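# Assemble two printed parts to match the model on the stand

## Task

Join the two printed parts so the result matches the finished example shown on the stand (a museum display piece). The robot must not fall over or finish tilted, and nothing may be knocked over or pushed outside the work area.

## Robot and tools

ROBOT. A Dexmate Vega: a three-wheeled mobile base carrying a Z-folding torso (thigh, shank, chest), a head with head_camera, and two 7-joint arms, each with a two-finger gripper and a wrist camera (left_wrist_camera, right_wrist_camera). From above it measures 0.70 m long by 0.63 m wide (0.91 m with arms folded); its front edge lies 0.35 m ahead of the base origin. Nothing prevents tipping, and a fallen robot stays down, so keep the chest and loads balanced.

FRAMES. All positions are metres. Base frame: origin on the floor at the centre of rotation (0.185 m behind the front axle), x forward, y left, z up. chest, left_hand and right_hand are reported in it. A hand point sits between the fingers, 0.033 m short of the closed tips; fingers run along the hand's z, close along its y, and the camera side (back) faces -x. Printed hand positions can be off, more so at long reach. base_odometry is in the frame where the base started and only counts wheel turns (slip counts as travel); heading in rad, left positive.

move. One action per call. Optional "cameras": list from head_camera, left_wrist_camera, right_wrist_camera, or "all"; [] for none; omitted means all only when no action is given. A call with no action just reports state and images. An action is either base and/or joints (optionally with speeds or min_time_s), or target alone (optionally with min_time_s).
- base: exactly one key, a relative offset from where the base last reported itself. translate_m (metres, forward +, -2 to 2); strafe_m (metres, left +, -2 to 2, may drift up to ~0.02 rad in heading); rotate_rad (radians, counter-clockwise +, -3.2 to 3.2). Front wheels first steer toward a new direction (about 0.5 s, up to 1.1 s).
- joints: a map of joint name to absolute angle in radians. Torso: torso_hip_rad 0..1.57, torso_knee_rad 0..3.141, torso_waist_rad -1.57..1.57; chest forward lean = knee - hip - waist; named torso joints arrive together. Arms: shoulder_pitch ±3.041 (left + lowers arm, right - lowers arm), left_shoulder_yaw -0.423..1.523 / right -1.523..0.423, upper_arm_roll ±3.041, elbow -3.041..0.214 (0 straight, negative bends up), forearm_roll ±3.041, wrist_pitch ±1.366 (left + tips down, right - tips down), left_wrist_yaw -1.348..1.087 / right -1.087..1.348 (+ turns left), gripper 0..0.785 (per-finger angle, 0 closed). Head: head_pan_rad ±2.792 (+ left), head_tilt_rad ±1.483, head_camera_tilt_rad -1.483..1.378 (+ down). Keep head_tilt_rad ≤ 0 and camera tilt in -1.1..0.9 when panning, or the head can hit the chest.
- target: absolute pose for one hand: side ("left"/"right"), x, y, z in the base frame (m, -3..3), pitch_deg (-30..95; 90 fingers down, 0 level), heading_deg (0 forward, + counter-clockwise), optional roll_deg (default 0, jaw line level; + clockwise seen from behind), heading/roll -360..360, optional line_only (refuse unless a straight path). Roll r and r+180 are equivalent. Checked only against the robot itself, with the robot at rest. A straight path up to 45 cm is used if allowed, otherwise an arc that can swing the elbow wide and flip the hand. Status: "reached" (within 10 mm, 2°), "short" (with the error; after "short (part of ...)" resend the same target), or "refused" with a reason, in which case nothing moves.
- speeds: caps for that action only; translate_m and strafe_m 0.04..0.3 m/s, rotate_rad 0.1..0.6 rad/s (top values are defaults). min_time_s 0.1..8: minimum duration for arm and head motions.
Unknown keys make a call invalid; out-of-range values are refused. After a refusal or a stop, the later move, wait and finished_scene calls in that same reply are skipped.

RESULTS. "move" reads done or the worst status. base_status, joint_status, left_hand_status, right_hand_status: done; off_target (resting away, maybe still pushing); contact_stop (arm joint pushed near full torque ~0.6 s) and contact_stop_at_<key>; time_out; not_followed (collision check withheld the arm: "joint command not followed" or "pose unreachable", often with a cause line); unfinished. A contact_stop or time_out halts the whole group (torso, left arm or right arm) and drops its targets. Joints not named may still be pushing toward older targets. Base done is within 0.005 m, 0.015 m sideways or 0.015 rad. turned_by_imu beyond 0.03 rad after a straight or sideways drive suggests a bump; a time_out means something held the base; a count near 0 means blocked or a front wheel unable to steer (try driving away or turning). base_tilt gives forward/right lean in degrees (±2° bias). on_its_own lists uncommanded motion. Joint torques include the arm's own weight.

wait: seconds 0..10, optional cameras; robot keeps its last commands. zoom_image: camera plus region [x0,y0,x1,y1] in pixels of its latest image, at most 504x504 (head 896x560, wrists 672x420). finished_scene: ends the scene for good; the assembly must stay correct without the robot.

TORSO PRESETS (hip, knee, waist): stand 0.469, 1.617, 1.048 (start); stand_high 0.78, 1.57, 0.44; lean_20 0.52, 1.05, 0.18; lean_45 0.52, 1.05, -0.26; low_lean_45 0, 0, -0.79. Waist -0.52 or -0.78 at lean_45 gives more reach over a table. Fold arms before low_lean_45 and in lean postures; hanging arms hit the base. Fold, in arm key order: left 1, 0.5, -0.6, -2.5, 0, -0.9, 0; right -1, -0.5, 0.6, -2.5, 0, 0.9, 0.

GRIPPER. Pads form a V: gap ≈ 0.18a-0.002 m at the wrist end, 0.24a-0.002 at the hand point, 0.3a-0.002 at the tips for angle a. Squeeze only by commanding below the fitting angle; the angle does not show whether something is held. Heavy parts sink ~0.02 m in the soft fingers; a hard squeeze can eject a part.

AVOID. Arms pressing or hitting each other (including closing a gripper on the other hand) can end the scene. Under joints, only contact stops an arm from hitting torso, head or base. The base does not stop at furniture. Torque fault limits: shoulders 138, upper_arm_roll and elbow 73.6, forearm_roll and wrist joints 23 N m; a fault freezes that arm 10 s. Motors heat when holding loads or pushing unreachable poses (MOTOR HOT at 65 °C, stop at 80 °C); after any stop, move the arm off what it hit. Do not drop parts, release them while moving, slam, or hit fixed or heavy things.

Each tool is called after ">>>" in YAML: its name, and indented under it one key for each argument.

## Session

>>> move:

Scene clock: 0.00 s.
Joint torques (N m): no reading
base_odometry: x=+0.000 y=+0.000 heading=+0.000
turned_by_wheels: +0.000
turned_by_imu: +0.000
base_tilt: forward=-0.5 right=-0.2
base_status: not commanded
joint_positions: torso_hip_rad=+0.469 torso_knee_rad=+1.617 torso_waist_rad=+1.048 left_shoulder_pitch_rad=+2.183 left_shoulder_yaw_rad=+0.004 left_upper_arm_roll_rad=+0.009 left_elbow_rad=-1.094 left_forearm_roll_rad=+0.015 left_wrist_pitch_rad=-0.511 left_wrist_yaw_rad=+0.017 left_gripper_rad=+0.005 right_shoulder_pitch_rad=-2.205 right_shoulder_yaw_rad=+0.019 right_upper_arm_roll_rad=+0.008 right_elbow_rad=-1.096 right_forearm_roll_rad=+0.011 right_wrist_pitch_rad=+0.481 right_wrist_yaw_rad=-0.006 right_gripper_rad=+0.005 head_pan_rad=+0.000 head_tilt_rad=+0.000 head_camera_tilt_rad=+0.000
joint_status: not commanded
chest: x=-0.0111 y=+0.0000 z=+1.4155 quat_wxyz=(+0.999, +0.000, +0.050, +0.000) (m; base frame)
left_hand: x=+0.1890 y=+0.2275 z=+0.6302 quat_wxyz=(+0.432, +0.007, +0.902, +0.004) pitch_deg=+38.8 heading_deg=+0.0 roll_deg=+1.0 back=up (m; base frame)
right_hand: x=+0.1648 y=-0.2303 z=+0.6181 quat_wxyz=(+0.409, +0.017, +0.912, -0.003) pitch_deg=+41.7 heading_deg=-1.5 roll_deg=+0.7 back=up (m; base frame)
pictures: head_camera, left_wrist_camera, right_wrist_camera

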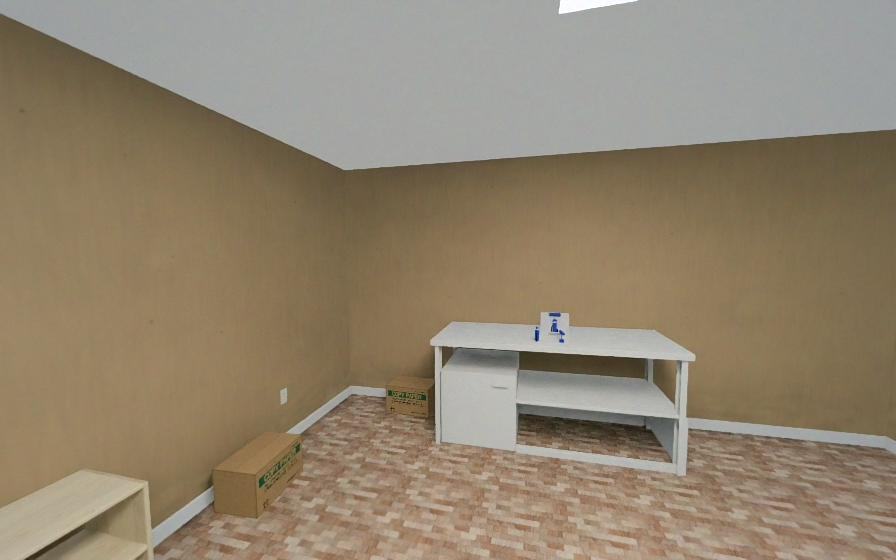

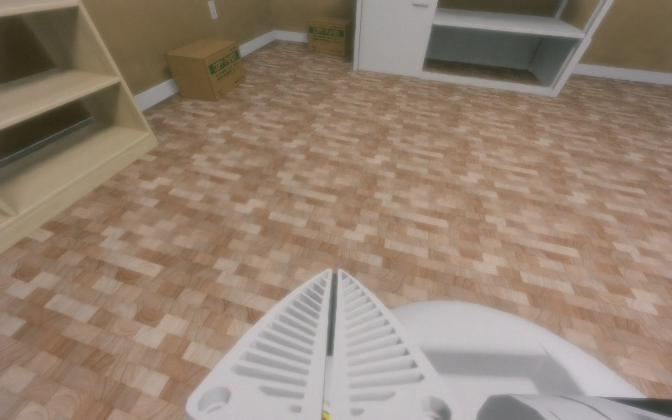

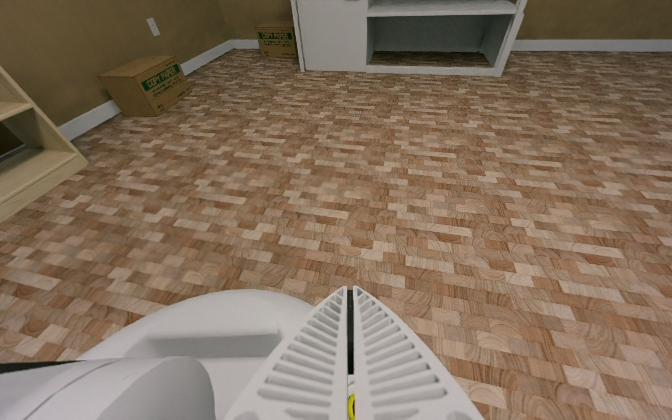

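>>> zoom_image:
  camera: "head_camera"
  region: [500, 300, 610, 360]

>>> zoom_image:
  camera: "head_camera"
  region: [420, 300, 700, 480]

Scaled by 4.582 from the camera's 896x560 image, which has a finer 960x600 frame.

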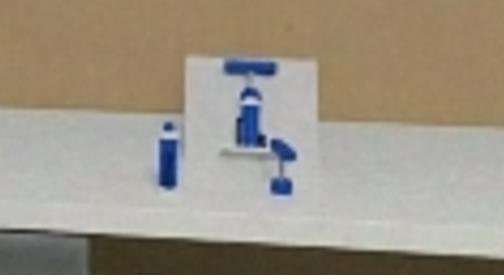

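Scaled by 1.800 from the camera's 896x560 image, which has a finer 960x600 frame.

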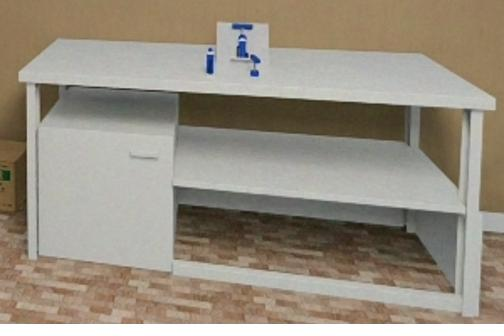

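>>> move:
  base: {"rotate_rad": -0.27}
  joints: {"head_camera_tilt_rad": 0.3}

>>> move:
  base: {"translate_m": 1.5}
  joints: {"head_camera_tilt_rad": 0.45}
  cameras: ["head_camera"]

Scene clock: 17.70 s.
Joint torques (N m): left_arm=[5.94 -1.28 -0.03 -0.35 0.62 -1.14 0.13] | right_arm=[-5.62 1.3 -0.38 -3.69 -0.23 2.43 0.35]
move: done
base_odometry: x=+0.000 y=+0.000 heading=-0.270
turned_by_wheels: -0.270
turned_by_imu: -0.264
base_tilt: forward=-0.6 right=-0.3
base_status: done
joint_positions: torso_hip_rad=+0.469 torso_knee_rad=+1.617 torso_waist_rad=+1.048 left_shoulder_pitch_rad=+2.183 left_shoulder_yaw_rad=+0.004 left_upper_arm_roll_rad=+0.009 left_elbow_rad=-1.094 left_forearm_roll_rad=+0.015 left_wrist_pitch_rad=-0.511 left_wrist_yaw_rad=+0.017 left_gripper_rad=+0.005 right_shoulder_pitch_rad=-2.205 right_shoulder_yaw_rad=+0.019 right_upper_arm_roll_rad=+0.008 right_elbow_rad=-1.096 right_forearm_roll_rad=+0.011 right_wrist_pitch_rad=+0.481 right_wrist_yaw_rad=-0.006 right_gripper_rad=+0.005 head_pan_rad=+0.000 head_tilt_rad=+0.000 head_camera_tilt_rad=+0.300
joint_status: all done
chest: x=-0.0111 y=+0.0000 z=+1.4155 quat_wxyz=(+0.999, +0.000, +0.050, +0.000) (m; base frame)
left_hand: x=+0.1890 y=+0.2275 z=+0.6302 quat_wxyz=(+0.432, +0.007, +0.902, +0.004) pitch_deg=+38.8 heading_deg=+0.0 roll_deg=+1.0 back=up (m; base frame)
right_hand: x=+0.1648 y=-0.2303 z=+0.6181 quat_wxyz=(+0.409, +0.017, +0.912, -0.003) pitch_deg=+41.7 heading_deg=-1.5 roll_deg=+0.7 back=up (m; base frame)
pictures: none

Scene clock: 24.60 s.
Joint torques (N m): left_arm=[4.03 -2.68 0.93 -3.22 -0.66 -0.65 -0.38] | right_arm=[-3.77 0.34 1.58 -2.22 0.3 2.11 0.03]
move: done
base_odometry: x=+1.445 y=-0.401 heading=-0.270
turned_by_wheels: -0.001
turned_by_imu: -0.002
base_tilt: forward=-0.5 right=-0.2
base_status: done
joint_positions: torso_hip_rad=+0.469 torso_knee_rad=+1.617 torso_waist_rad=+1.048 left_shoulder_pitch_rad=+2.183 left_shoulder_yaw_rad=+0.004 left_upper_arm_roll_rad=+0.009 left_elbow_rad=-1.094 left_forearm_roll_rad=+0.015 left_wrist_pitch_rad=-0.511 left_wrist_yaw_rad=+0.017 left_gripper_rad=+0.005 right_shoulder_pitch_rad=-2.205 right_shoulder_yaw_rad=+0.019 right_upper_arm_roll_rad=+0.008 right_elbow_rad=-1.096 right_forearm_roll_rad=+0.011 right_wrist_pitch_rad=+0.481 right_wrist_yaw_rad=-0.006 right_gripper_rad=+0.005 head_pan_rad=+0.000 head_tilt_rad=+0.000 head_camera_tilt_rad=+0.450
joint_status: all done
chest: x=-0.0111 y=+0.0000 z=+1.4155 quat_wxyz=(+0.999, +0.000, +0.050, +0.000) (m; base frame)
left_hand: x=+0.1890 y=+0.2275 z=+0.6302 quat_wxyz=(+0.432, +0.007, +0.902, +0.004) pitch_deg=+38.8 heading_deg=+0.0 roll_deg=+1.0 back=up (m; base frame)
right_hand: x=+0.1648 y=-0.2303 z=+0.6181 quat_wxyz=(+0.409, +0.017, +0.912, -0.003) pitch_deg=+41.7 heading_deg=-1.5 roll_deg=+0.7 back=up (m; base frame)
pictures: head_camera

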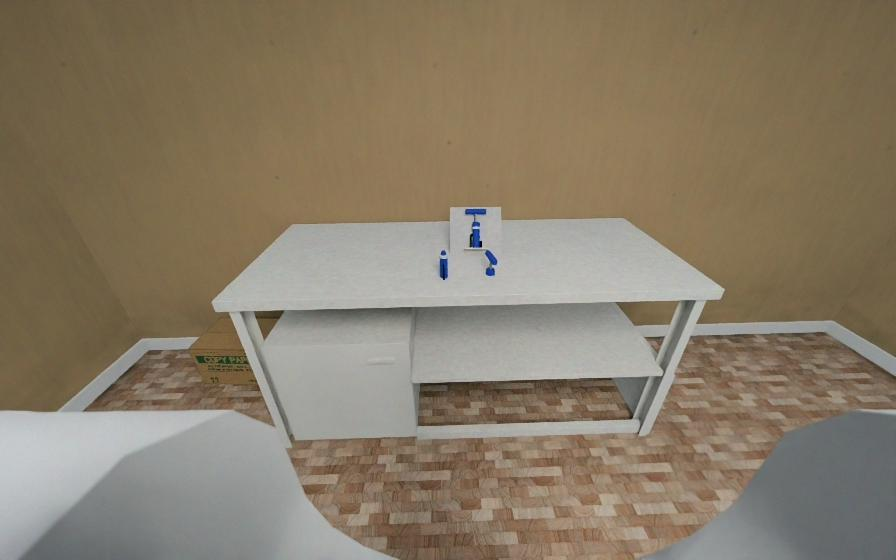

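>>> zoom_image:
  camera: "head_camera"
  region: [425, 195, 525, 285]

Scaled by 5.040 from the camera's 896x560 image, which has a finer 960x600 frame.

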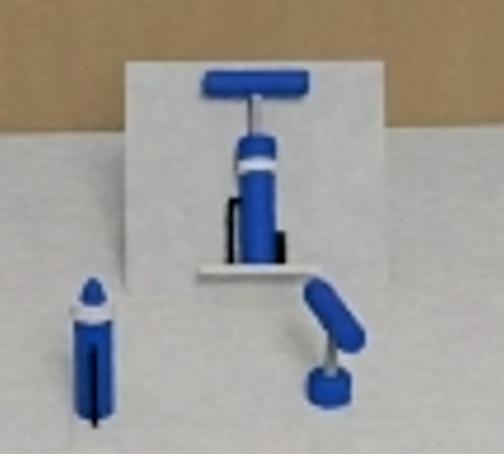

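>>> move:
  base: {"translate_m": 0.45}
  joints: {"head_camera_tilt_rad": 0.65}
  cameras: ["head_camera"]

>>> zoom_image:
  camera: "head_camera"
  region: [400, 160, 560, 300]

Scene clock: 40.90 s.
Joint torques (N m): left_arm=[5.83 1.73 -1.57 -0.7 -0.12 -2.81 -0.44] | right_arm=[-7.84 -0.19 -0.75 -2.96 0.51 2.24 0.27]
move: done
base_odometry: x=+1.879 y=-0.522 heading=-0.271
turned_by_wheels: -0.001
turned_by_imu: -0.001
base_tilt: forward=-0.5 right=-0.2
base_status: done
joint_positions: torso_hip_rad=+0.469 torso_knee_rad=+1.617 torso_waist_rad=+1.048 left_shoulder_pitch_rad=+2.183 left_shoulder_yaw_rad=+0.004 left_upper_arm_roll_rad=+0.009 left_elbow_rad=-1.094 left_forearm_roll_rad=+0.015 left_wrist_pitch_rad=-0.511 left_wrist_yaw_rad=+0.017 left_gripper_rad=+0.005 right_shoulder_pitch_rad=-2.205 right_shoulder_yaw_rad=+0.019 right_upper_arm_roll_rad=+0.008 right_elbow_rad=-1.096 right_forearm_roll_rad=+0.011 right_wrist_pitch_rad=+0.481 right_wrist_yaw_rad=-0.006 right_gripper_rad=+0.005 head_pan_rad=+0.000 head_tilt_rad=+0.000 head_camera_tilt_rad=+0.650
joint_status: all done
chest: x=-0.0111 y=+0.0000 z=+1.4155 quat_wxyz=(+0.999, +0.000, +0.050, +0.000) (m; base frame)
left_hand: x=+0.1890 y=+0.2275 z=+0.6302 quat_wxyz=(+0.432, +0.007, +0.902, +0.004) pitch_deg=+38.8 heading_deg=+0.0 roll_deg=+1.0 back=up (m; base frame)
right_hand: x=+0.1648 y=-0.2303 z=+0.6181 quat_wxyz=(+0.409, +0.017, +0.912, -0.003) pitch_deg=+41.7 heading_deg=-1.5 roll_deg=+0.7 back=up (m; base frame)
pictures: head_camera

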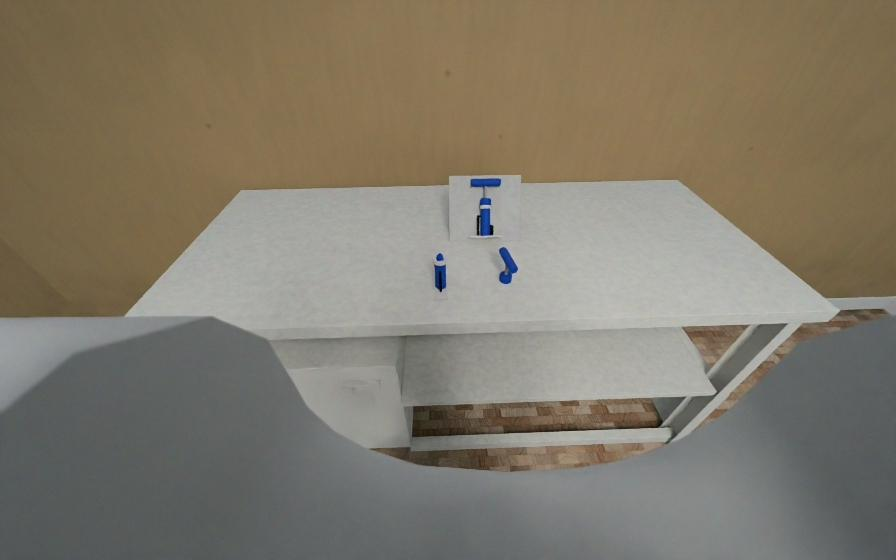

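Scaled by 3.150 from the camera's 896x560 image, which has a finer 960x600 frame.

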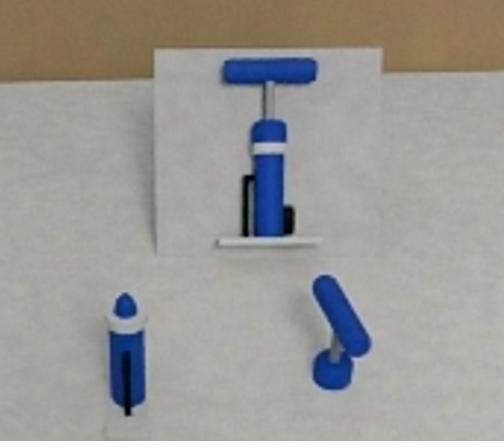

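>>> move:
  target: {"side":"right","x":0.36,"y":-0.30,"z":1.20,"pitch_deg":60,"heading_deg":0}

>>> move:
  target: {"side":"left","x":0.36,"y":0.30,"z":1.20,"pitch_deg":60,"heading_deg":0}
  cameras: ["all"]

Scene clock: 74.83 s.
Joint torques (N m): left_arm=[5.27 -0.92 0.81 -1.37 -0.4 -2.92 -0.68] | right_arm=[23.15 9.84 -2.62 0.93 -0.14 -1.22 -0.16]
move: short
base_odometry: x=+1.879 y=-0.522 heading=-0.271
turned_by_wheels: +0.000
turned_by_imu: +0.000
base_tilt: forward=-0.5 right=-0.2
base_status: not commanded
joint_positions: torso_hip_rad=+0.469 torso_knee_rad=+1.617 torso_waist_rad=+1.048 left_shoulder_pitch_rad=+2.183 left_shoulder_yaw_rad=+0.004 left_upper_arm_roll_rad=+0.009 left_elbow_rad=-1.094 left_forearm_roll_rad=+0.015 left_wrist_pitch_rad=-0.511 left_wrist_yaw_rad=+0.017 left_gripper_rad=+0.005 right_shoulder_pitch_rad=+0.855 right_shoulder_yaw_rad=+0.310 right_upper_arm_roll_rad=+2.219 right_elbow_rad=-2.395 right_forearm_roll_rad=+2.387 right_wrist_pitch_rad=+0.158 right_wrist_yaw_rad=+0.375 right_gripper_rad=+0.005 head_pan_rad=+0.000 head_tilt_rad=+0.000 head_camera_tilt_rad=+0.650
joint_status: not commanded
chest: x=-0.0111 y=+0.0000 z=+1.4155 quat_wxyz=(+0.999, +0.000, +0.050, +0.000) (m; base frame)
left_hand: x=+0.1890 y=+0.2275 z=+0.6302 quat_wxyz=(+0.432, +0.007, +0.902, +0.004) pitch_deg=+38.8 heading_deg=+0.0 roll_deg=+1.0 back=up (m; base frame)
right_hand: x=+0.2294 y=-0.5823 z=+1.1080 quat_wxyz=(+0.072, +0.147, -0.965, +0.206) pitch_deg=+64.8 heading_deg=-100.5 roll_deg=+62.2 (m; base frame)
right_hand_status: short (part of a checked arc of 12.6 s [a long move; over the whole arc the hand travels 2.15 m to end 0.62 m from its start, up to 0.61 m off the straight line; right_shoulder_pitch_rad turns most, 3.90 rad; on the way or at its end the hand turns up to 180 deg from its attitude at the start], the rest not played, planned for 9.9 s): 324 mm and 48.0 deg off.
pictures: none

Scene clock: 81.77 s.
Joint torques (N m): left_arm=[-1.58 2.41 -11.55 0.04 -0.04 -0.91 -0.39] | right_arm=[21.04 9.53 -1.05 1.19 0.12 -0.6 -0.49]
move: done
base_odometry: x=+1.879 y=-0.522 heading=-0.271
turned_by_wheels: +0.000
turned_by_imu: +0.000
base_tilt: forward=-0.5 right=-0.2
base_status: not commanded
joint_positions: torso_hip_rad=+0.469 torso_knee_rad=+1.617 torso_waist_rad=+1.048 left_shoulder_pitch_rad=+2.781 left_shoulder_yaw_rad=+1.454 left_upper_arm_roll_rad=-1.633 left_elbow_rad=-2.401 left_forearm_roll_rad=+0.293 left_wrist_pitch_rad=-0.824 left_wrist_yaw_rad=-1.340 left_gripper_rad=+0.005 right_shoulder_pitch_rad=+0.860 right_shoulder_yaw_rad=+0.310 right_upper_arm_roll_rad=+2.222 right_elbow_rad=-2.397 right_forearm_roll_rad=+2.391 right_wrist_pitch_rad=+0.158 right_wrist_yaw_rad=+0.375 right_gripper_rad=+0.005 head_pan_rad=+0.000 head_tilt_rad=+0.000 head_camera_tilt_rad=+0.650
joint_status: not commanded
chest: x=-0.0111 y=+0.0000 z=+1.4155 quat_wxyz=(+0.999, +0.000, +0.050, +0.000) (m; base frame)
left_hand: x=+0.3598 y=+0.3010 z=+1.1988 quat_wxyz=(+0.003, +0.966, +0.004, +0.257) pitch_deg=+60.2 heading_deg=-0.4 roll_deg=-0.9 back=down (m; base frame)
left_hand_status: reached (checked arc [a long move; over the whole arc the hand travels 0.76 m to end 0.60 m from its start, up to 0.21 m off the straight line; left_upper_arm_roll_rad turns most, 1.65 rad; on the way or at its end the hand turns up to 179 deg from its attitude at the start], planned for 5.5 s): 2 mm and 0.6 deg off.
right_hand: x=+0.2305 y=-0.5805 z=+1.1079 quat_wxyz=(+0.069, +0.145, -0.965, +0.205) pitch_deg=+65.0 heading_deg=-100.1 roll_deg=+62.8 (m; base frame)
pictures: head_camera, left_wrist_camera, right_wrist_camera

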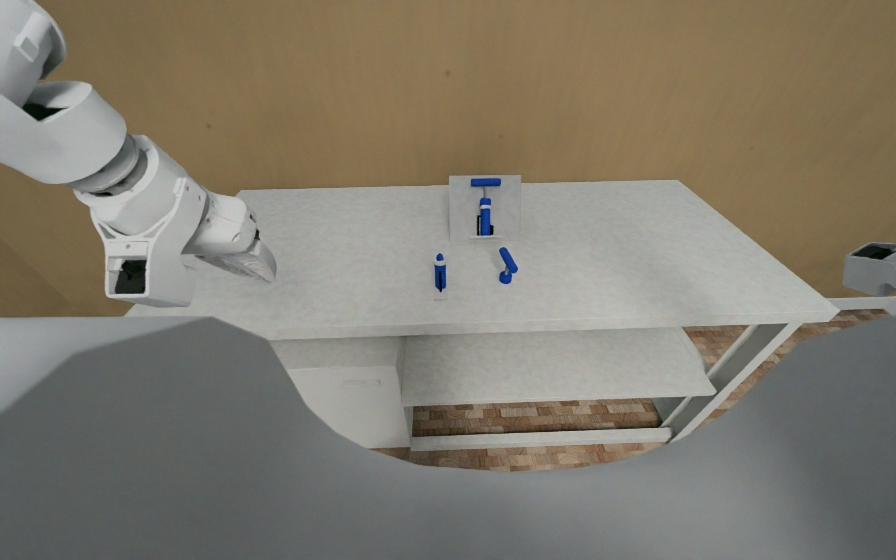

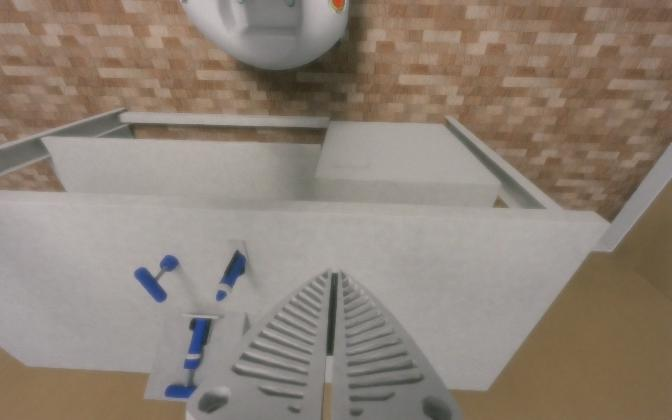

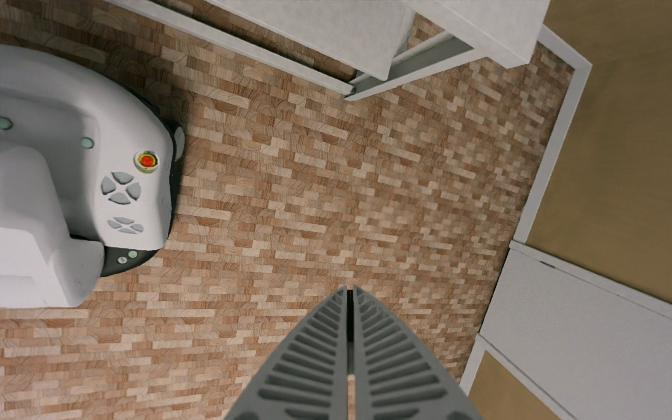

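>>> move:
  target: {"side":"right","x":0.36,"y":-0.30,"z":1.20,"pitch_deg":60,"heading_deg":0}
  cameras: ["all"]

Scene clock: 106.80 s.
Joint torques (N m): left_arm=[2.05 3.96 -12.03 1.77 -0.67 0.18 -0.46] | right_arm=[15.02 -3.69 0.59 3.09 0.84 2.52 -0.49]
move: done
base_odometry: x=+1.879 y=-0.522 heading=-0.271
turned_by_wheels: +0.000
turned_by_imu: +0.000
base_tilt: forward=-0.5 right=-0.2
base_status: not commanded
joint_positions: torso_hip_rad=+0.469 torso_knee_rad=+1.617 torso_waist_rad=+1.048 left_shoulder_pitch_rad=+2.783 left_shoulder_yaw_rad=+1.458 left_upper_arm_roll_rad=-1.638 left_elbow_rad=-2.405 left_forearm_roll_rad=+0.294 left_wrist_pitch_rad=-0.825 left_wrist_yaw_rad=-1.344 left_gripper_rad=+0.005 right_shoulder_pitch_rad=+1.694 right_shoulder_yaw_rad=+0.391 right_upper_arm_roll_rad=+2.823 right_elbow_rad=-2.751 right_forearm_roll_rad=+3.036 right_wrist_pitch_rad=+0.069 right_wrist_yaw_rad=+0.480 right_gripper_rad=+0.005 head_pan_rad=+0.000 head_tilt_rad=+0.000 head_camera_tilt_rad=+0.650
joint_status: not commanded
chest: x=-0.0111 y=+0.0000 z=+1.4155 quat_wxyz=(+0.999, +0.000, +0.050, +0.000) (m; base frame)
left_hand: x=+0.3599 y=+0.3000 z=+1.1999 quat_wxyz=(+0.000, +0.966, +0.000, +0.259) pitch_deg=+60.0 heading_deg=+0.0 roll_deg=+0.0 back=down (m; base frame)
right_hand: x=+0.3594 y=-0.3015 z=+1.1993 quat_wxyz=(-0.257, +0.001, -0.966, +0.001) pitch_deg=+60.2 heading_deg=-0.2 roll_deg=-0.3 back=up (m; base frame)
right_hand_status: reached (straight line, planned for 3.1 s): 2 mm and 0.3 deg off.
pictures: head_camera, left_wrist_camera, right_wrist_camera

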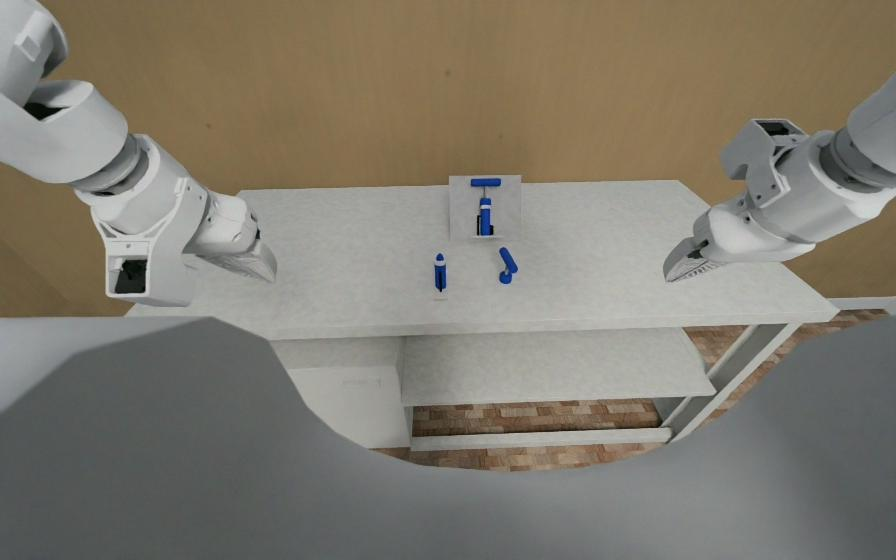

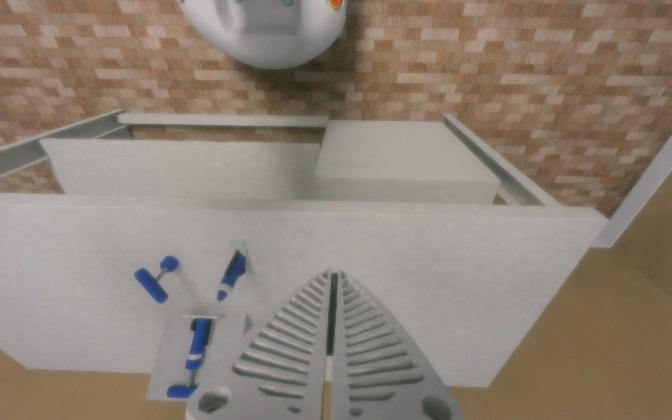

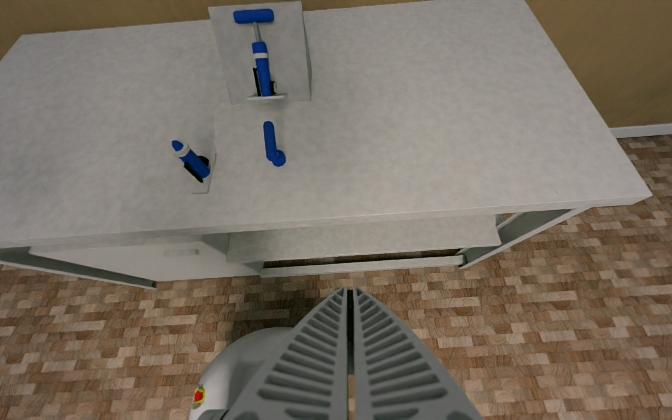

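>>> zoom_image:
  camera: "right_wrist_camera"
  region: [150, 0, 320, 210]

>>> zoom_image:
  camera: "left_wrist_camera"
  region: [120, 230, 270, 410]

Scaled by 2.400 from the camera's 672x420 image, which has a finer 960x600 frame.

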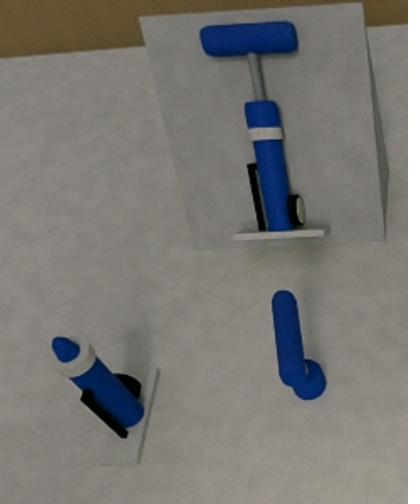

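Scaled by 2.800 from the camera's 672x420 image, which has a finer 960x600 frame.

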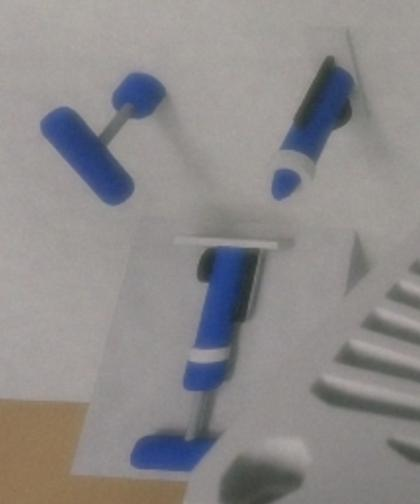

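>>> move:
  base: {"translate_m": 0.13}
  speeds: {"translate_m": 0.1}
  joints: {"head_camera_tilt_rad": 0.85}
  cameras: ["all"]

Scene clock: 127.27 s.
Joint torques (N m): left_arm=[-1.62 2.07 -11.47 1.25 0.25 0.35 -0.6] | right_arm=[17.87 -3.1 1.56 3.86 0.68 1.71 -0.64]
move: done
base_odometry: x=+2.004 y=-0.557 heading=-0.271
turned_by_wheels: -0.001
turned_by_imu: +0.000
base_tilt: forward=-0.5 right=-0.2
base_status: done
joint_positions: torso_hip_rad=+0.469 torso_knee_rad=+1.617 torso_waist_rad=+1.048 left_shoulder_pitch_rad=+2.783 left_shoulder_yaw_rad=+1.458 left_upper_arm_roll_rad=-1.638 left_elbow_rad=-2.405 left_forearm_roll_rad=+0.294 left_wrist_pitch_rad=-0.825 left_wrist_yaw_rad=-1.344 left_gripper_rad=+0.005 right_shoulder_pitch_rad=+1.698 right_shoulder_yaw_rad=+0.390 right_upper_arm_roll_rad=+2.827 right_elbow_rad=-2.752 right_forearm_roll_rad=+3.041 right_wrist_pitch_rad=+0.069 right_wrist_yaw_rad=+0.480 right_gripper_rad=+0.005 head_pan_rad=+0.000 head_tilt_rad=+0.000 head_camera_tilt_rad=+0.850
joint_status: all done
chest: x=-0.0111 y=+0.0000 z=+1.4155 quat_wxyz=(+0.999, +0.000, +0.050, +0.000) (m; base frame)
left_hand: x=+0.3599 y=+0.3000 z=+1.1999 quat_wxyz=(+0.000, +0.966, +0.000, +0.259) pitch_deg=+60.0 heading_deg=+0.0 roll_deg=+0.0 back=down (m; base frame)
right_hand: x=+0.3599 y=-0.3001 z=+1.1999 quat_wxyz=(-0.259, +0.000, -0.966, +0.000) pitch_deg=+60.0 heading_deg=+0.0 roll_deg=+0.0 back=up (m; base frame)
pictures: head_camera, left_wrist_camera, right_wrist_camera

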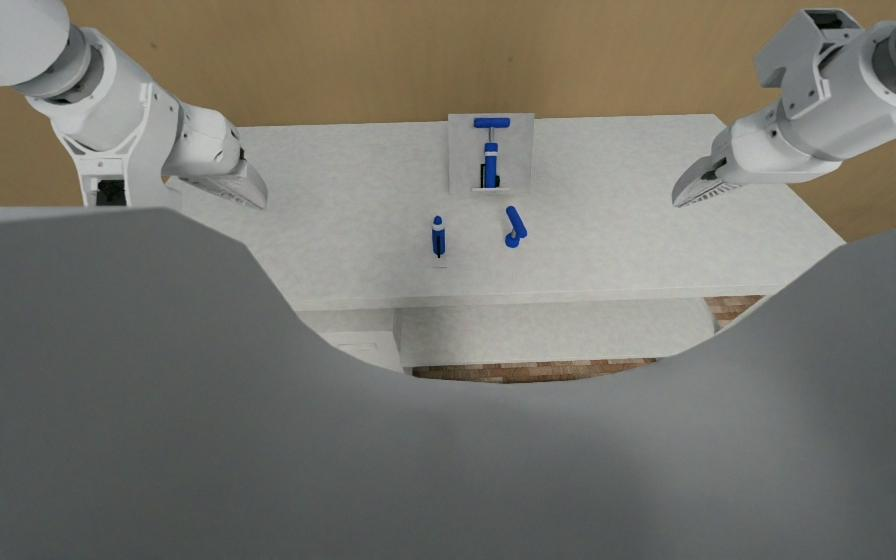

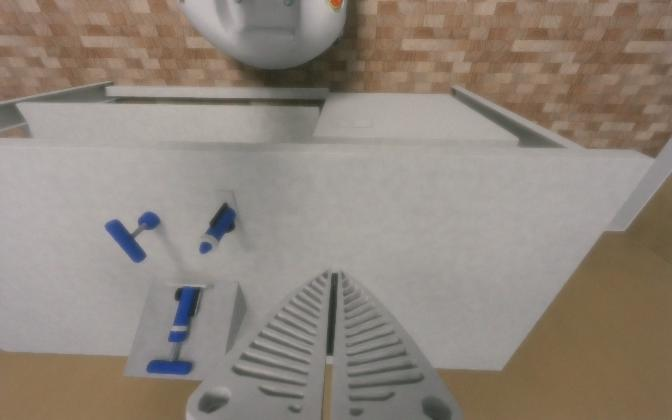

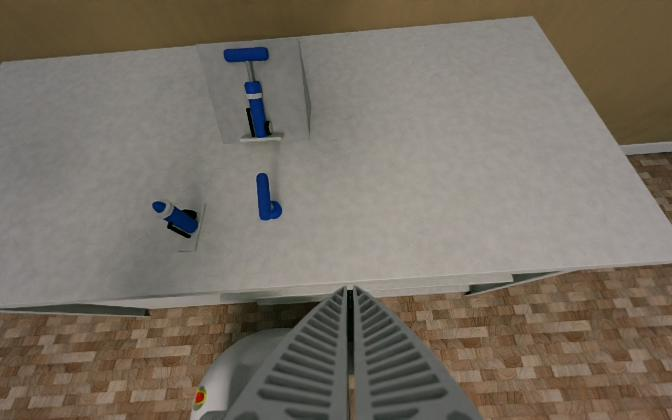

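>>> move:
  target: {"side":"right","x":0.50,"y":-0.17,"z":1.20,"pitch_deg":70,"heading_deg":10}
  cameras: ["all"]

Scene clock: 159.47 s.
Joint torques (N m): left_arm=[0.95 7.56 -8.15 0 -1.08 1.1 -0.13] | right_arm=[-9.12 -3.19 -4.66 10.83 -1.8 1.58 -1.94]
move: short
base_odometry: x=+2.004 y=-0.557 heading=-0.271
turned_by_wheels: +0.000
turned_by_imu: +0.000
base_tilt: forward=-0.5 right=-0.2
base_status: not commanded
joint_positions: torso_hip_rad=+0.469 torso_knee_rad=+1.617 torso_waist_rad=+1.048 left_shoulder_pitch_rad=+2.783 left_shoulder_yaw_rad=+1.458 left_upper_arm_roll_rad=-1.638 left_elbow_rad=-2.405 left_forearm_roll_rad=+0.294 left_wrist_pitch_rad=-0.825 left_wrist_yaw_rad=-1.344 left_gripper_rad=+0.005 right_shoulder_pitch_rad=+1.106 right_shoulder_yaw_rad=-0.469 right_upper_arm_roll_rad=-0.233 right_elbow_rad=-2.272 right_forearm_roll_rad=+2.946 right_wrist_pitch_rad=-0.439 right_wrist_yaw_rad=-0.496 right_gripper_rad=+0.005 head_pan_rad=+0.000 head_tilt_rad=+0.000 head_camera_tilt_rad=+0.850
joint_status: not commanded
chest: x=-0.0111 y=+0.0000 z=+1.4155 quat_wxyz=(+0.999, +0.000, +0.050, +0.000) (m; base frame)
left_hand: x=+0.3599 y=+0.3000 z=+1.1999 quat_wxyz=(+0.000, +0.966, +0.000, +0.259) pitch_deg=+60.0 heading_deg=+0.0 roll_deg=+0.0 back=down (m; base frame)
right_hand: x=-0.3382 y=+0.0861 z=+1.6565 quat_wxyz=(+0.495, -0.735, +0.184, +0.426) pitch_deg=+8.5 heading_deg=+116.6 roll_deg=-35.2 back=up (m; base frame)
right_hand_status: short (part of a checked arc of 15.7 s [no straight line was possible; over the whole arc the hand travels 3.06 m to end 0.19 m from its start, up to 0.93 m off the straight line; right_upper_arm_roll_rad turns most, 4.91 rad; on the way or at its end the hand turns up to 180 deg from its attitude at the start], the rest not played, planned for 9.9 s): 988 mm and 140.7 deg off.
pictures: head_camera, left_wrist_camera, right_wrist_camera

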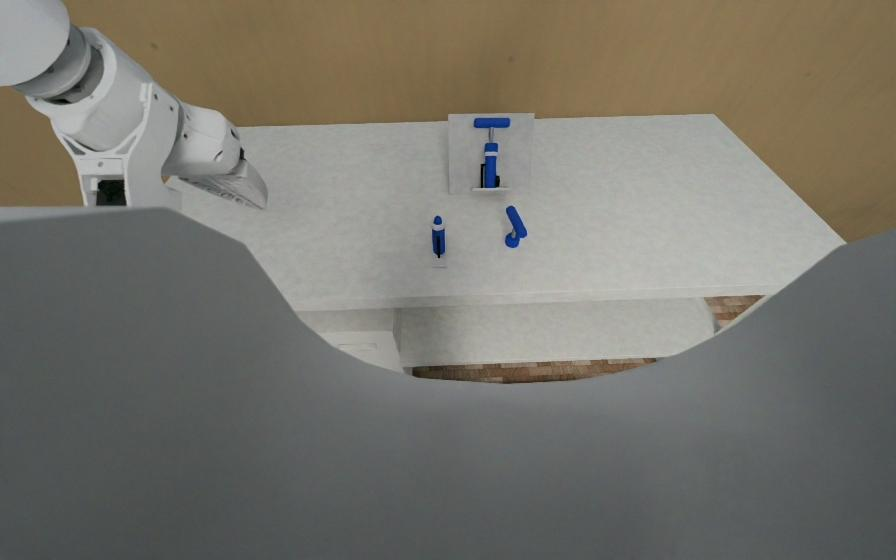

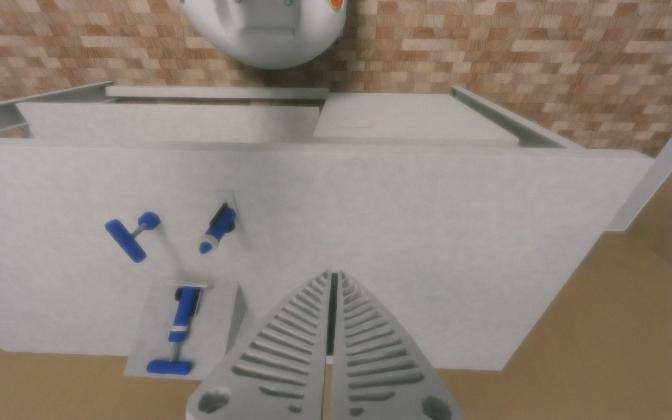

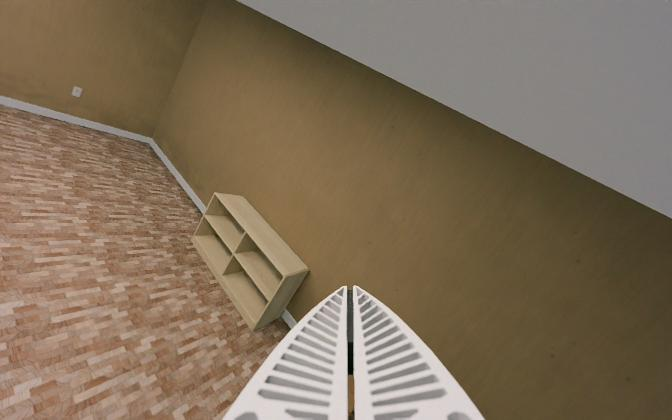

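>>> move:
  target: {"side":"right","x":0.50,"y":-0.17,"z":1.20,"pitch_deg":70,"heading_deg":10}
  cameras: ["all"]

Scene clock: 178.47 s.
Joint torques (N m): left_arm=[2 6.6 -12.67 0.45 -0.79 1.71 -0.34] | right_arm=[14.42 -2.93 4.48 5.91 0.39 0.87 -0.59]
move: done
base_odometry: x=+2.004 y=-0.557 heading=-0.271
turned_by_wheels: +0.000
turned_by_imu: +0.000
base_tilt: forward=-0.4 right=-0.2
base_status: not commanded
joint_positions: torso_hip_rad=+0.469 torso_knee_rad=+1.617 torso_waist_rad=+1.048 left_shoulder_pitch_rad=+2.783 left_shoulder_yaw_rad=+1.458 left_upper_arm_roll_rad=-1.638 left_elbow_rad=-2.405 left_forearm_roll_rad=+0.294 left_wrist_pitch_rad=-0.825 left_wrist_yaw_rad=-1.344 left_gripper_rad=+0.005 right_shoulder_pitch_rad=+0.748 right_shoulder_yaw_rad=-0.988 right_upper_arm_roll_rad=-2.080 right_elbow_rad=-1.982 right_forearm_roll_rad=+2.889 right_wrist_pitch_rad=-0.744 right_wrist_yaw_rad=-1.085 right_gripper_rad=+0.005 head_pan_rad=+0.000 head_tilt_rad=+0.000 head_camera_tilt_rad=+0.850
joint_status: not commanded
chest: x=-0.0111 y=+0.0000 z=+1.4155 quat_wxyz=(+0.999, +0.000, +0.050, +0.000) (m; base frame)
left_hand: x=+0.3599 y=+0.3000 z=+1.1999 quat_wxyz=(+0.000, +0.966, +0.000, +0.259) pitch_deg=+60.0 heading_deg=+0.0 roll_deg=+0.0 back=down (m; base frame)
right_hand: x=+0.5007 y=-0.1674 z=+1.2026 quat_wxyz=(+0.176, -0.087, +0.980, +0.017) pitch_deg=+69.7 heading_deg=+10.6 roll_deg=+0.4 back=up (m; base frame)
right_hand_status: reached (checked arc [a long move; over the whole arc the hand travels 1.31 m to end 0.99 m from its start, up to 0.36 m off the straight line; right_upper_arm_roll_rad turns most, 1.85 rad; on the way or at its end the hand turns up to 141 deg from its attitude at the start], planned for 6.1 s): 4 mm and 0.4 deg off.
pictures: head_camera, left_wrist_camera, right_wrist_camera

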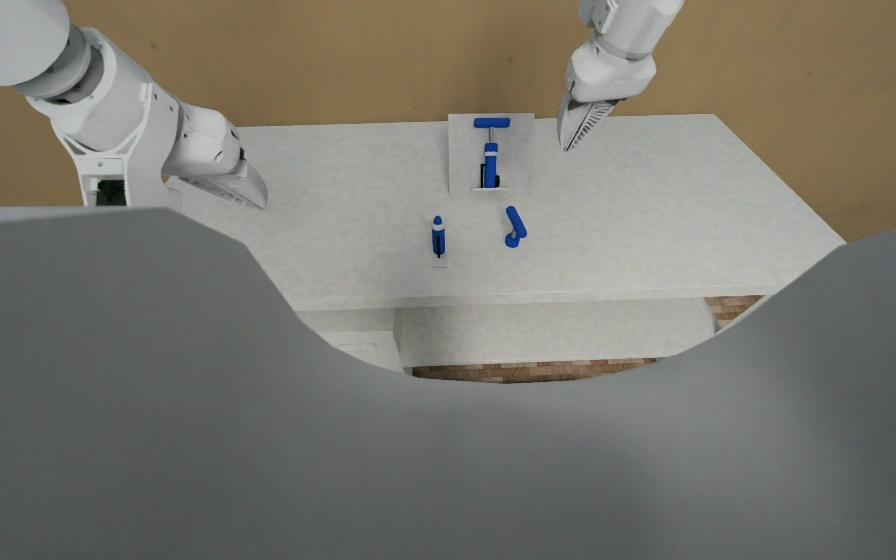

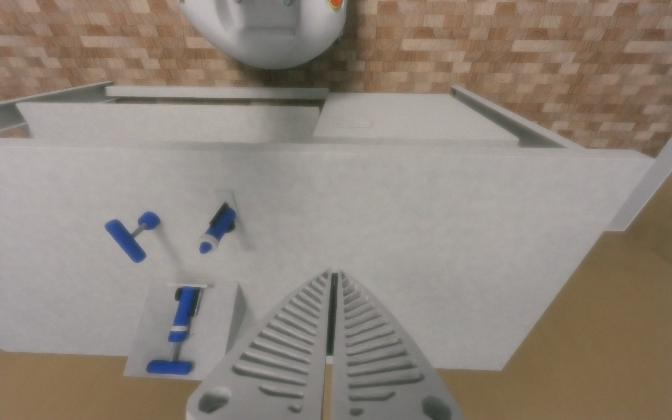

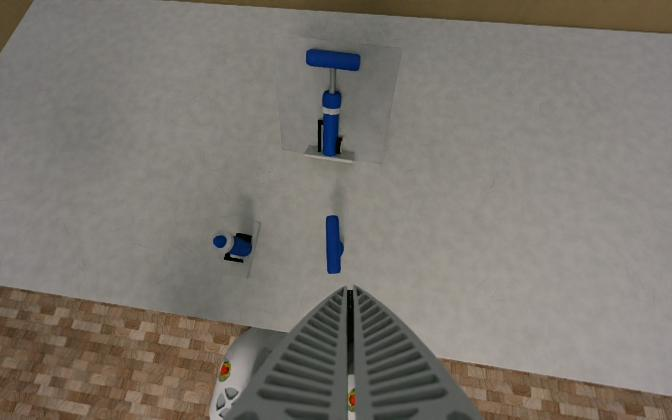

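>>> move:
  target: {"side":"right","x":0.555,"y":-0.142,"z":1.10,"pitch_deg":80,"heading_deg":13,"line_only":true}

>>> move:
  joints: {"right_gripper_rad":0.4}
  cameras: ["head_camera","right_wrist_camera"]

Scene clock: 197.03 s.
Joint torques (N m): left_arm=[-0.49 6.12 -11.43 -1.23 -0.48 0.72 -0.67] | right_arm=[17.82 1.89 10.35 5.6 0.37 -0.4 0.58]
move: done
base_odometry: x=+2.004 y=-0.557 heading=-0.271
turned_by_wheels: +0.000
turned_by_imu: +0.000
base_tilt: forward=-0.5 right=-0.3
base_status: not commanded
joint_positions: torso_hip_rad=+0.469 torso_knee_rad=+1.617 torso_waist_rad=+1.048 left_shoulder_pitch_rad=+2.783 left_shoulder_yaw_rad=+1.458 left_upper_arm_roll_rad=-1.638 left_elbow_rad=-2.405 left_forearm_roll_rad=+0.294 left_wrist_pitch_rad=-0.825 left_wrist_yaw_rad=-1.344 left_gripper_rad=+0.005 right_shoulder_pitch_rad=+0.462 right_shoulder_yaw_rad=-0.616 right_upper_arm_roll_rad=-2.061 right_elbow_rad=-1.417 right_forearm_roll_rad=+2.801 right_wrist_pitch_rad=-0.966 right_wrist_yaw_rad=-0.882 right_gripper_rad=+0.005 head_pan_rad=+0.000 head_tilt_rad=+0.000 head_camera_tilt_rad=+0.850
joint_status: not commanded
chest: x=-0.0111 y=+0.0000 z=+1.4155 quat_wxyz=(+0.999, +0.000, +0.050, +0.000) (m; base frame)
left_hand: x=+0.3599 y=+0.3000 z=+1.1999 quat_wxyz=(+0.000, +0.966, +0.000, +0.259) pitch_deg=+60.0 heading_deg=+0.0 roll_deg=+0.0 back=down (m; base frame)
right_hand: x=+0.5547 y=-0.1424 z=+1.1008 quat_wxyz=(+0.087, -0.113, +0.990, +0.010) pitch_deg=+79.9 heading_deg=+12.9 roll_deg=-0.1 (m; base frame)
right_hand_status: reached (straight line, planned for 2.1 s): 1 mm and 0.1 deg off.
pictures: none

Scene clock: 198.00 s.
Joint torques (N m): left_arm=[-0.69 2.98 -9.92 2.06 -0.28 0.44 -0.31] | right_arm=[20.69 4.34 9.54 4.74 0.34 -0.49 0.3]
move: done
base_odometry: x=+2.004 y=-0.557 heading=-0.271
turned_by_wheels: +0.000
turned_by_imu: +0.000
base_tilt: forward=-0.5 right=-0.3
base_status: not commanded
joint_positions: torso_hip_rad=+0.469 torso_knee_rad=+1.617 torso_waist_rad=+1.048 left_shoulder_pitch_rad=+2.783 left_shoulder_yaw_rad=+1.458 left_upper_arm_roll_rad=-1.638 left_elbow_rad=-2.405 left_forearm_roll_rad=+0.294 left_wrist_pitch_rad=-0.825 left_wrist_yaw_rad=-1.344 left_gripper_rad=+0.005 right_shoulder_pitch_rad=+0.460 right_shoulder_yaw_rad=-0.613 right_upper_arm_roll_rad=-2.060 right_elbow_rad=-1.413 right_forearm_roll_rad=+2.800 right_wrist_pitch_rad=-0.968 right_wrist_yaw_rad=-0.881 right_gripper_rad=+0.400 head_pan_rad=+0.000 head_tilt_rad=+0.000 head_camera_tilt_rad=+0.850
joint_status: all done
chest: x=-0.0111 y=+0.0000 z=+1.4155 quat_wxyz=(+0.999, +0.000, +0.050, +0.000) (m; base frame)
left_hand: x=+0.3599 y=+0.3000 z=+1.1999 quat_wxyz=(+0.000, +0.966, +0.000, +0.259) pitch_deg=+60.0 heading_deg=+0.0 roll_deg=+0.0 back=down (m; base frame)
right_hand: x=+0.5549 y=-0.1422 z=+1.1001 quat_wxyz=(+0.087, -0.113, +0.990, +0.010) pitch_deg=+80.0 heading_deg=+12.9 roll_deg=-0.1 (m; base frame)
pictures: head_camera, right_wrist_camera

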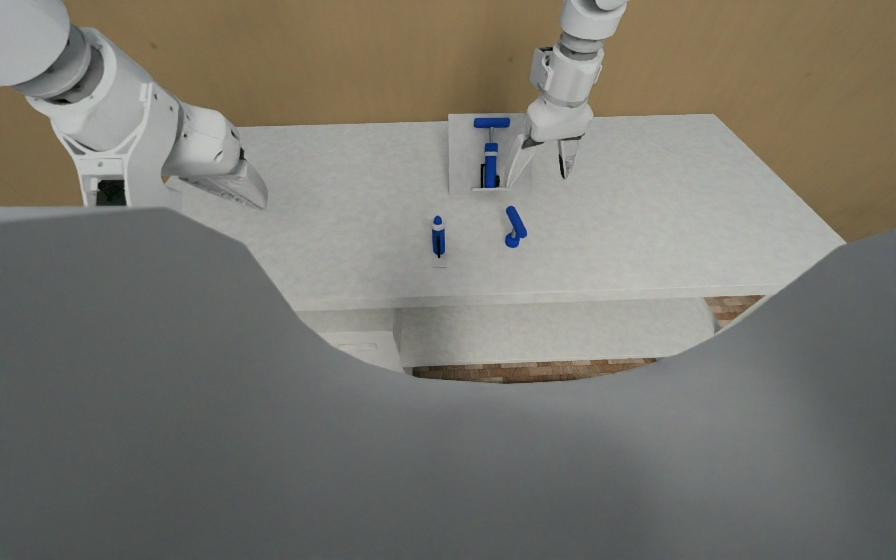

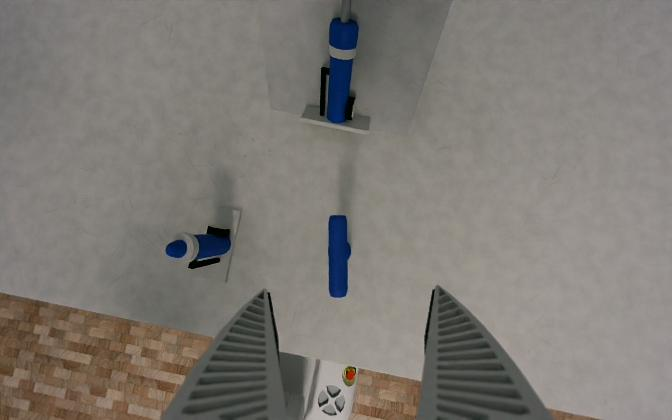

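>>> move:
  target: {"side":"right","x":0.574,"y":-0.132,"z":1.03,"pitch_deg":82,"heading_deg":13,"line_only":true}
  cameras: ["head_camera","right_wrist_camera"]

>>> zoom_image:
  camera: "head_camera"
  region: [420, 110, 600, 280]

Scene clock: 215.80 s.
Joint torques (N m): left_arm=[1.91 1.59 -12.81 0.53 0.7 1.14 -0.31] | right_arm=[19.22 4.28 6.32 6.11 0.01 0.83 0.5]
move: done
base_odometry: x=+2.004 y=-0.557 heading=-0.271
turned_by_wheels: +0.000
turned_by_imu: +0.000
base_tilt: forward=-0.5 right=-0.3
base_status: not commanded
joint_positions: torso_hip_rad=+0.469 torso_knee_rad=+1.617 torso_waist_rad=+1.048 left_shoulder_pitch_rad=+2.783 left_shoulder_yaw_rad=+1.458 left_upper_arm_roll_rad=-1.638 left_elbow_rad=-2.405 left_forearm_roll_rad=+0.294 left_wrist_pitch_rad=-0.825 left_wrist_yaw_rad=-1.344 left_gripper_rad=+0.005 right_shoulder_pitch_rad=+0.300 right_shoulder_yaw_rad=-0.479 right_upper_arm_roll_rad=-2.044 right_elbow_rad=-1.189 right_forearm_roll_rad=+2.670 right_wrist_pitch_rad=-0.998 right_wrist_yaw_rad=-0.755 right_gripper_rad=+0.400 head_pan_rad=+0.000 head_tilt_rad=+0.000 head_camera_tilt_rad=+0.850
joint_status: not commanded
chest: x=-0.0111 y=+0.0000 z=+1.4155 quat_wxyz=(+0.999, +0.000, +0.050, +0.000) (m; base frame)
left_hand: x=+0.3599 y=+0.3000 z=+1.1999 quat_wxyz=(+0.000, +0.966, +0.000, +0.259) pitch_deg=+60.0 heading_deg=+0.0 roll_deg=+0.0 back=down (m; base frame)
right_hand: x=+0.5737 y=-0.1324 z=+1.0314 quat_wxyz=(+0.070, -0.113, +0.991, +0.008) pitch_deg=+82.0 heading_deg=+12.9 roll_deg=-0.1 (m; base frame)
right_hand_status: reached (straight line, planned for 1.1 s): 2 mm and 0.0 deg off.
pictures: head_camera, right_wrist_camera

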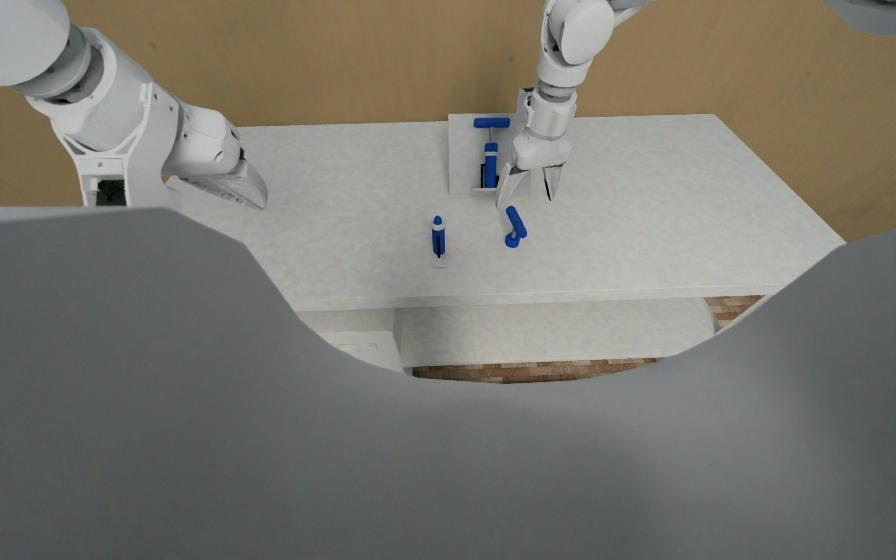

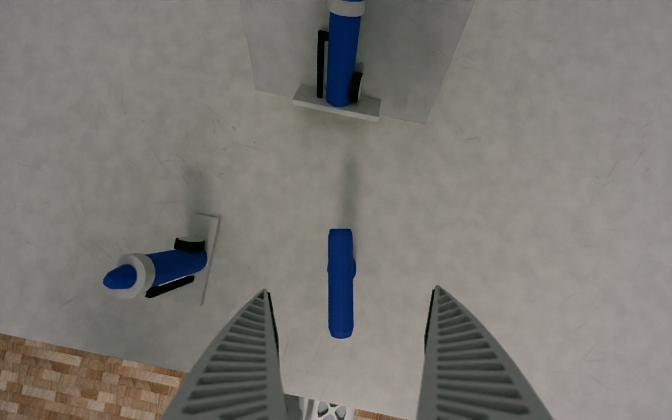

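Scaled by 2.800 from the camera's 896x560 image, which has a finer 960x600 frame.

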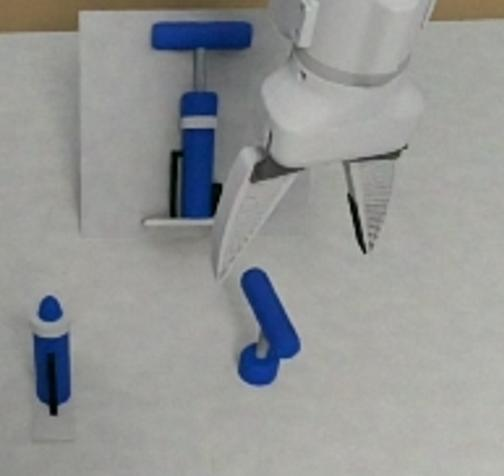

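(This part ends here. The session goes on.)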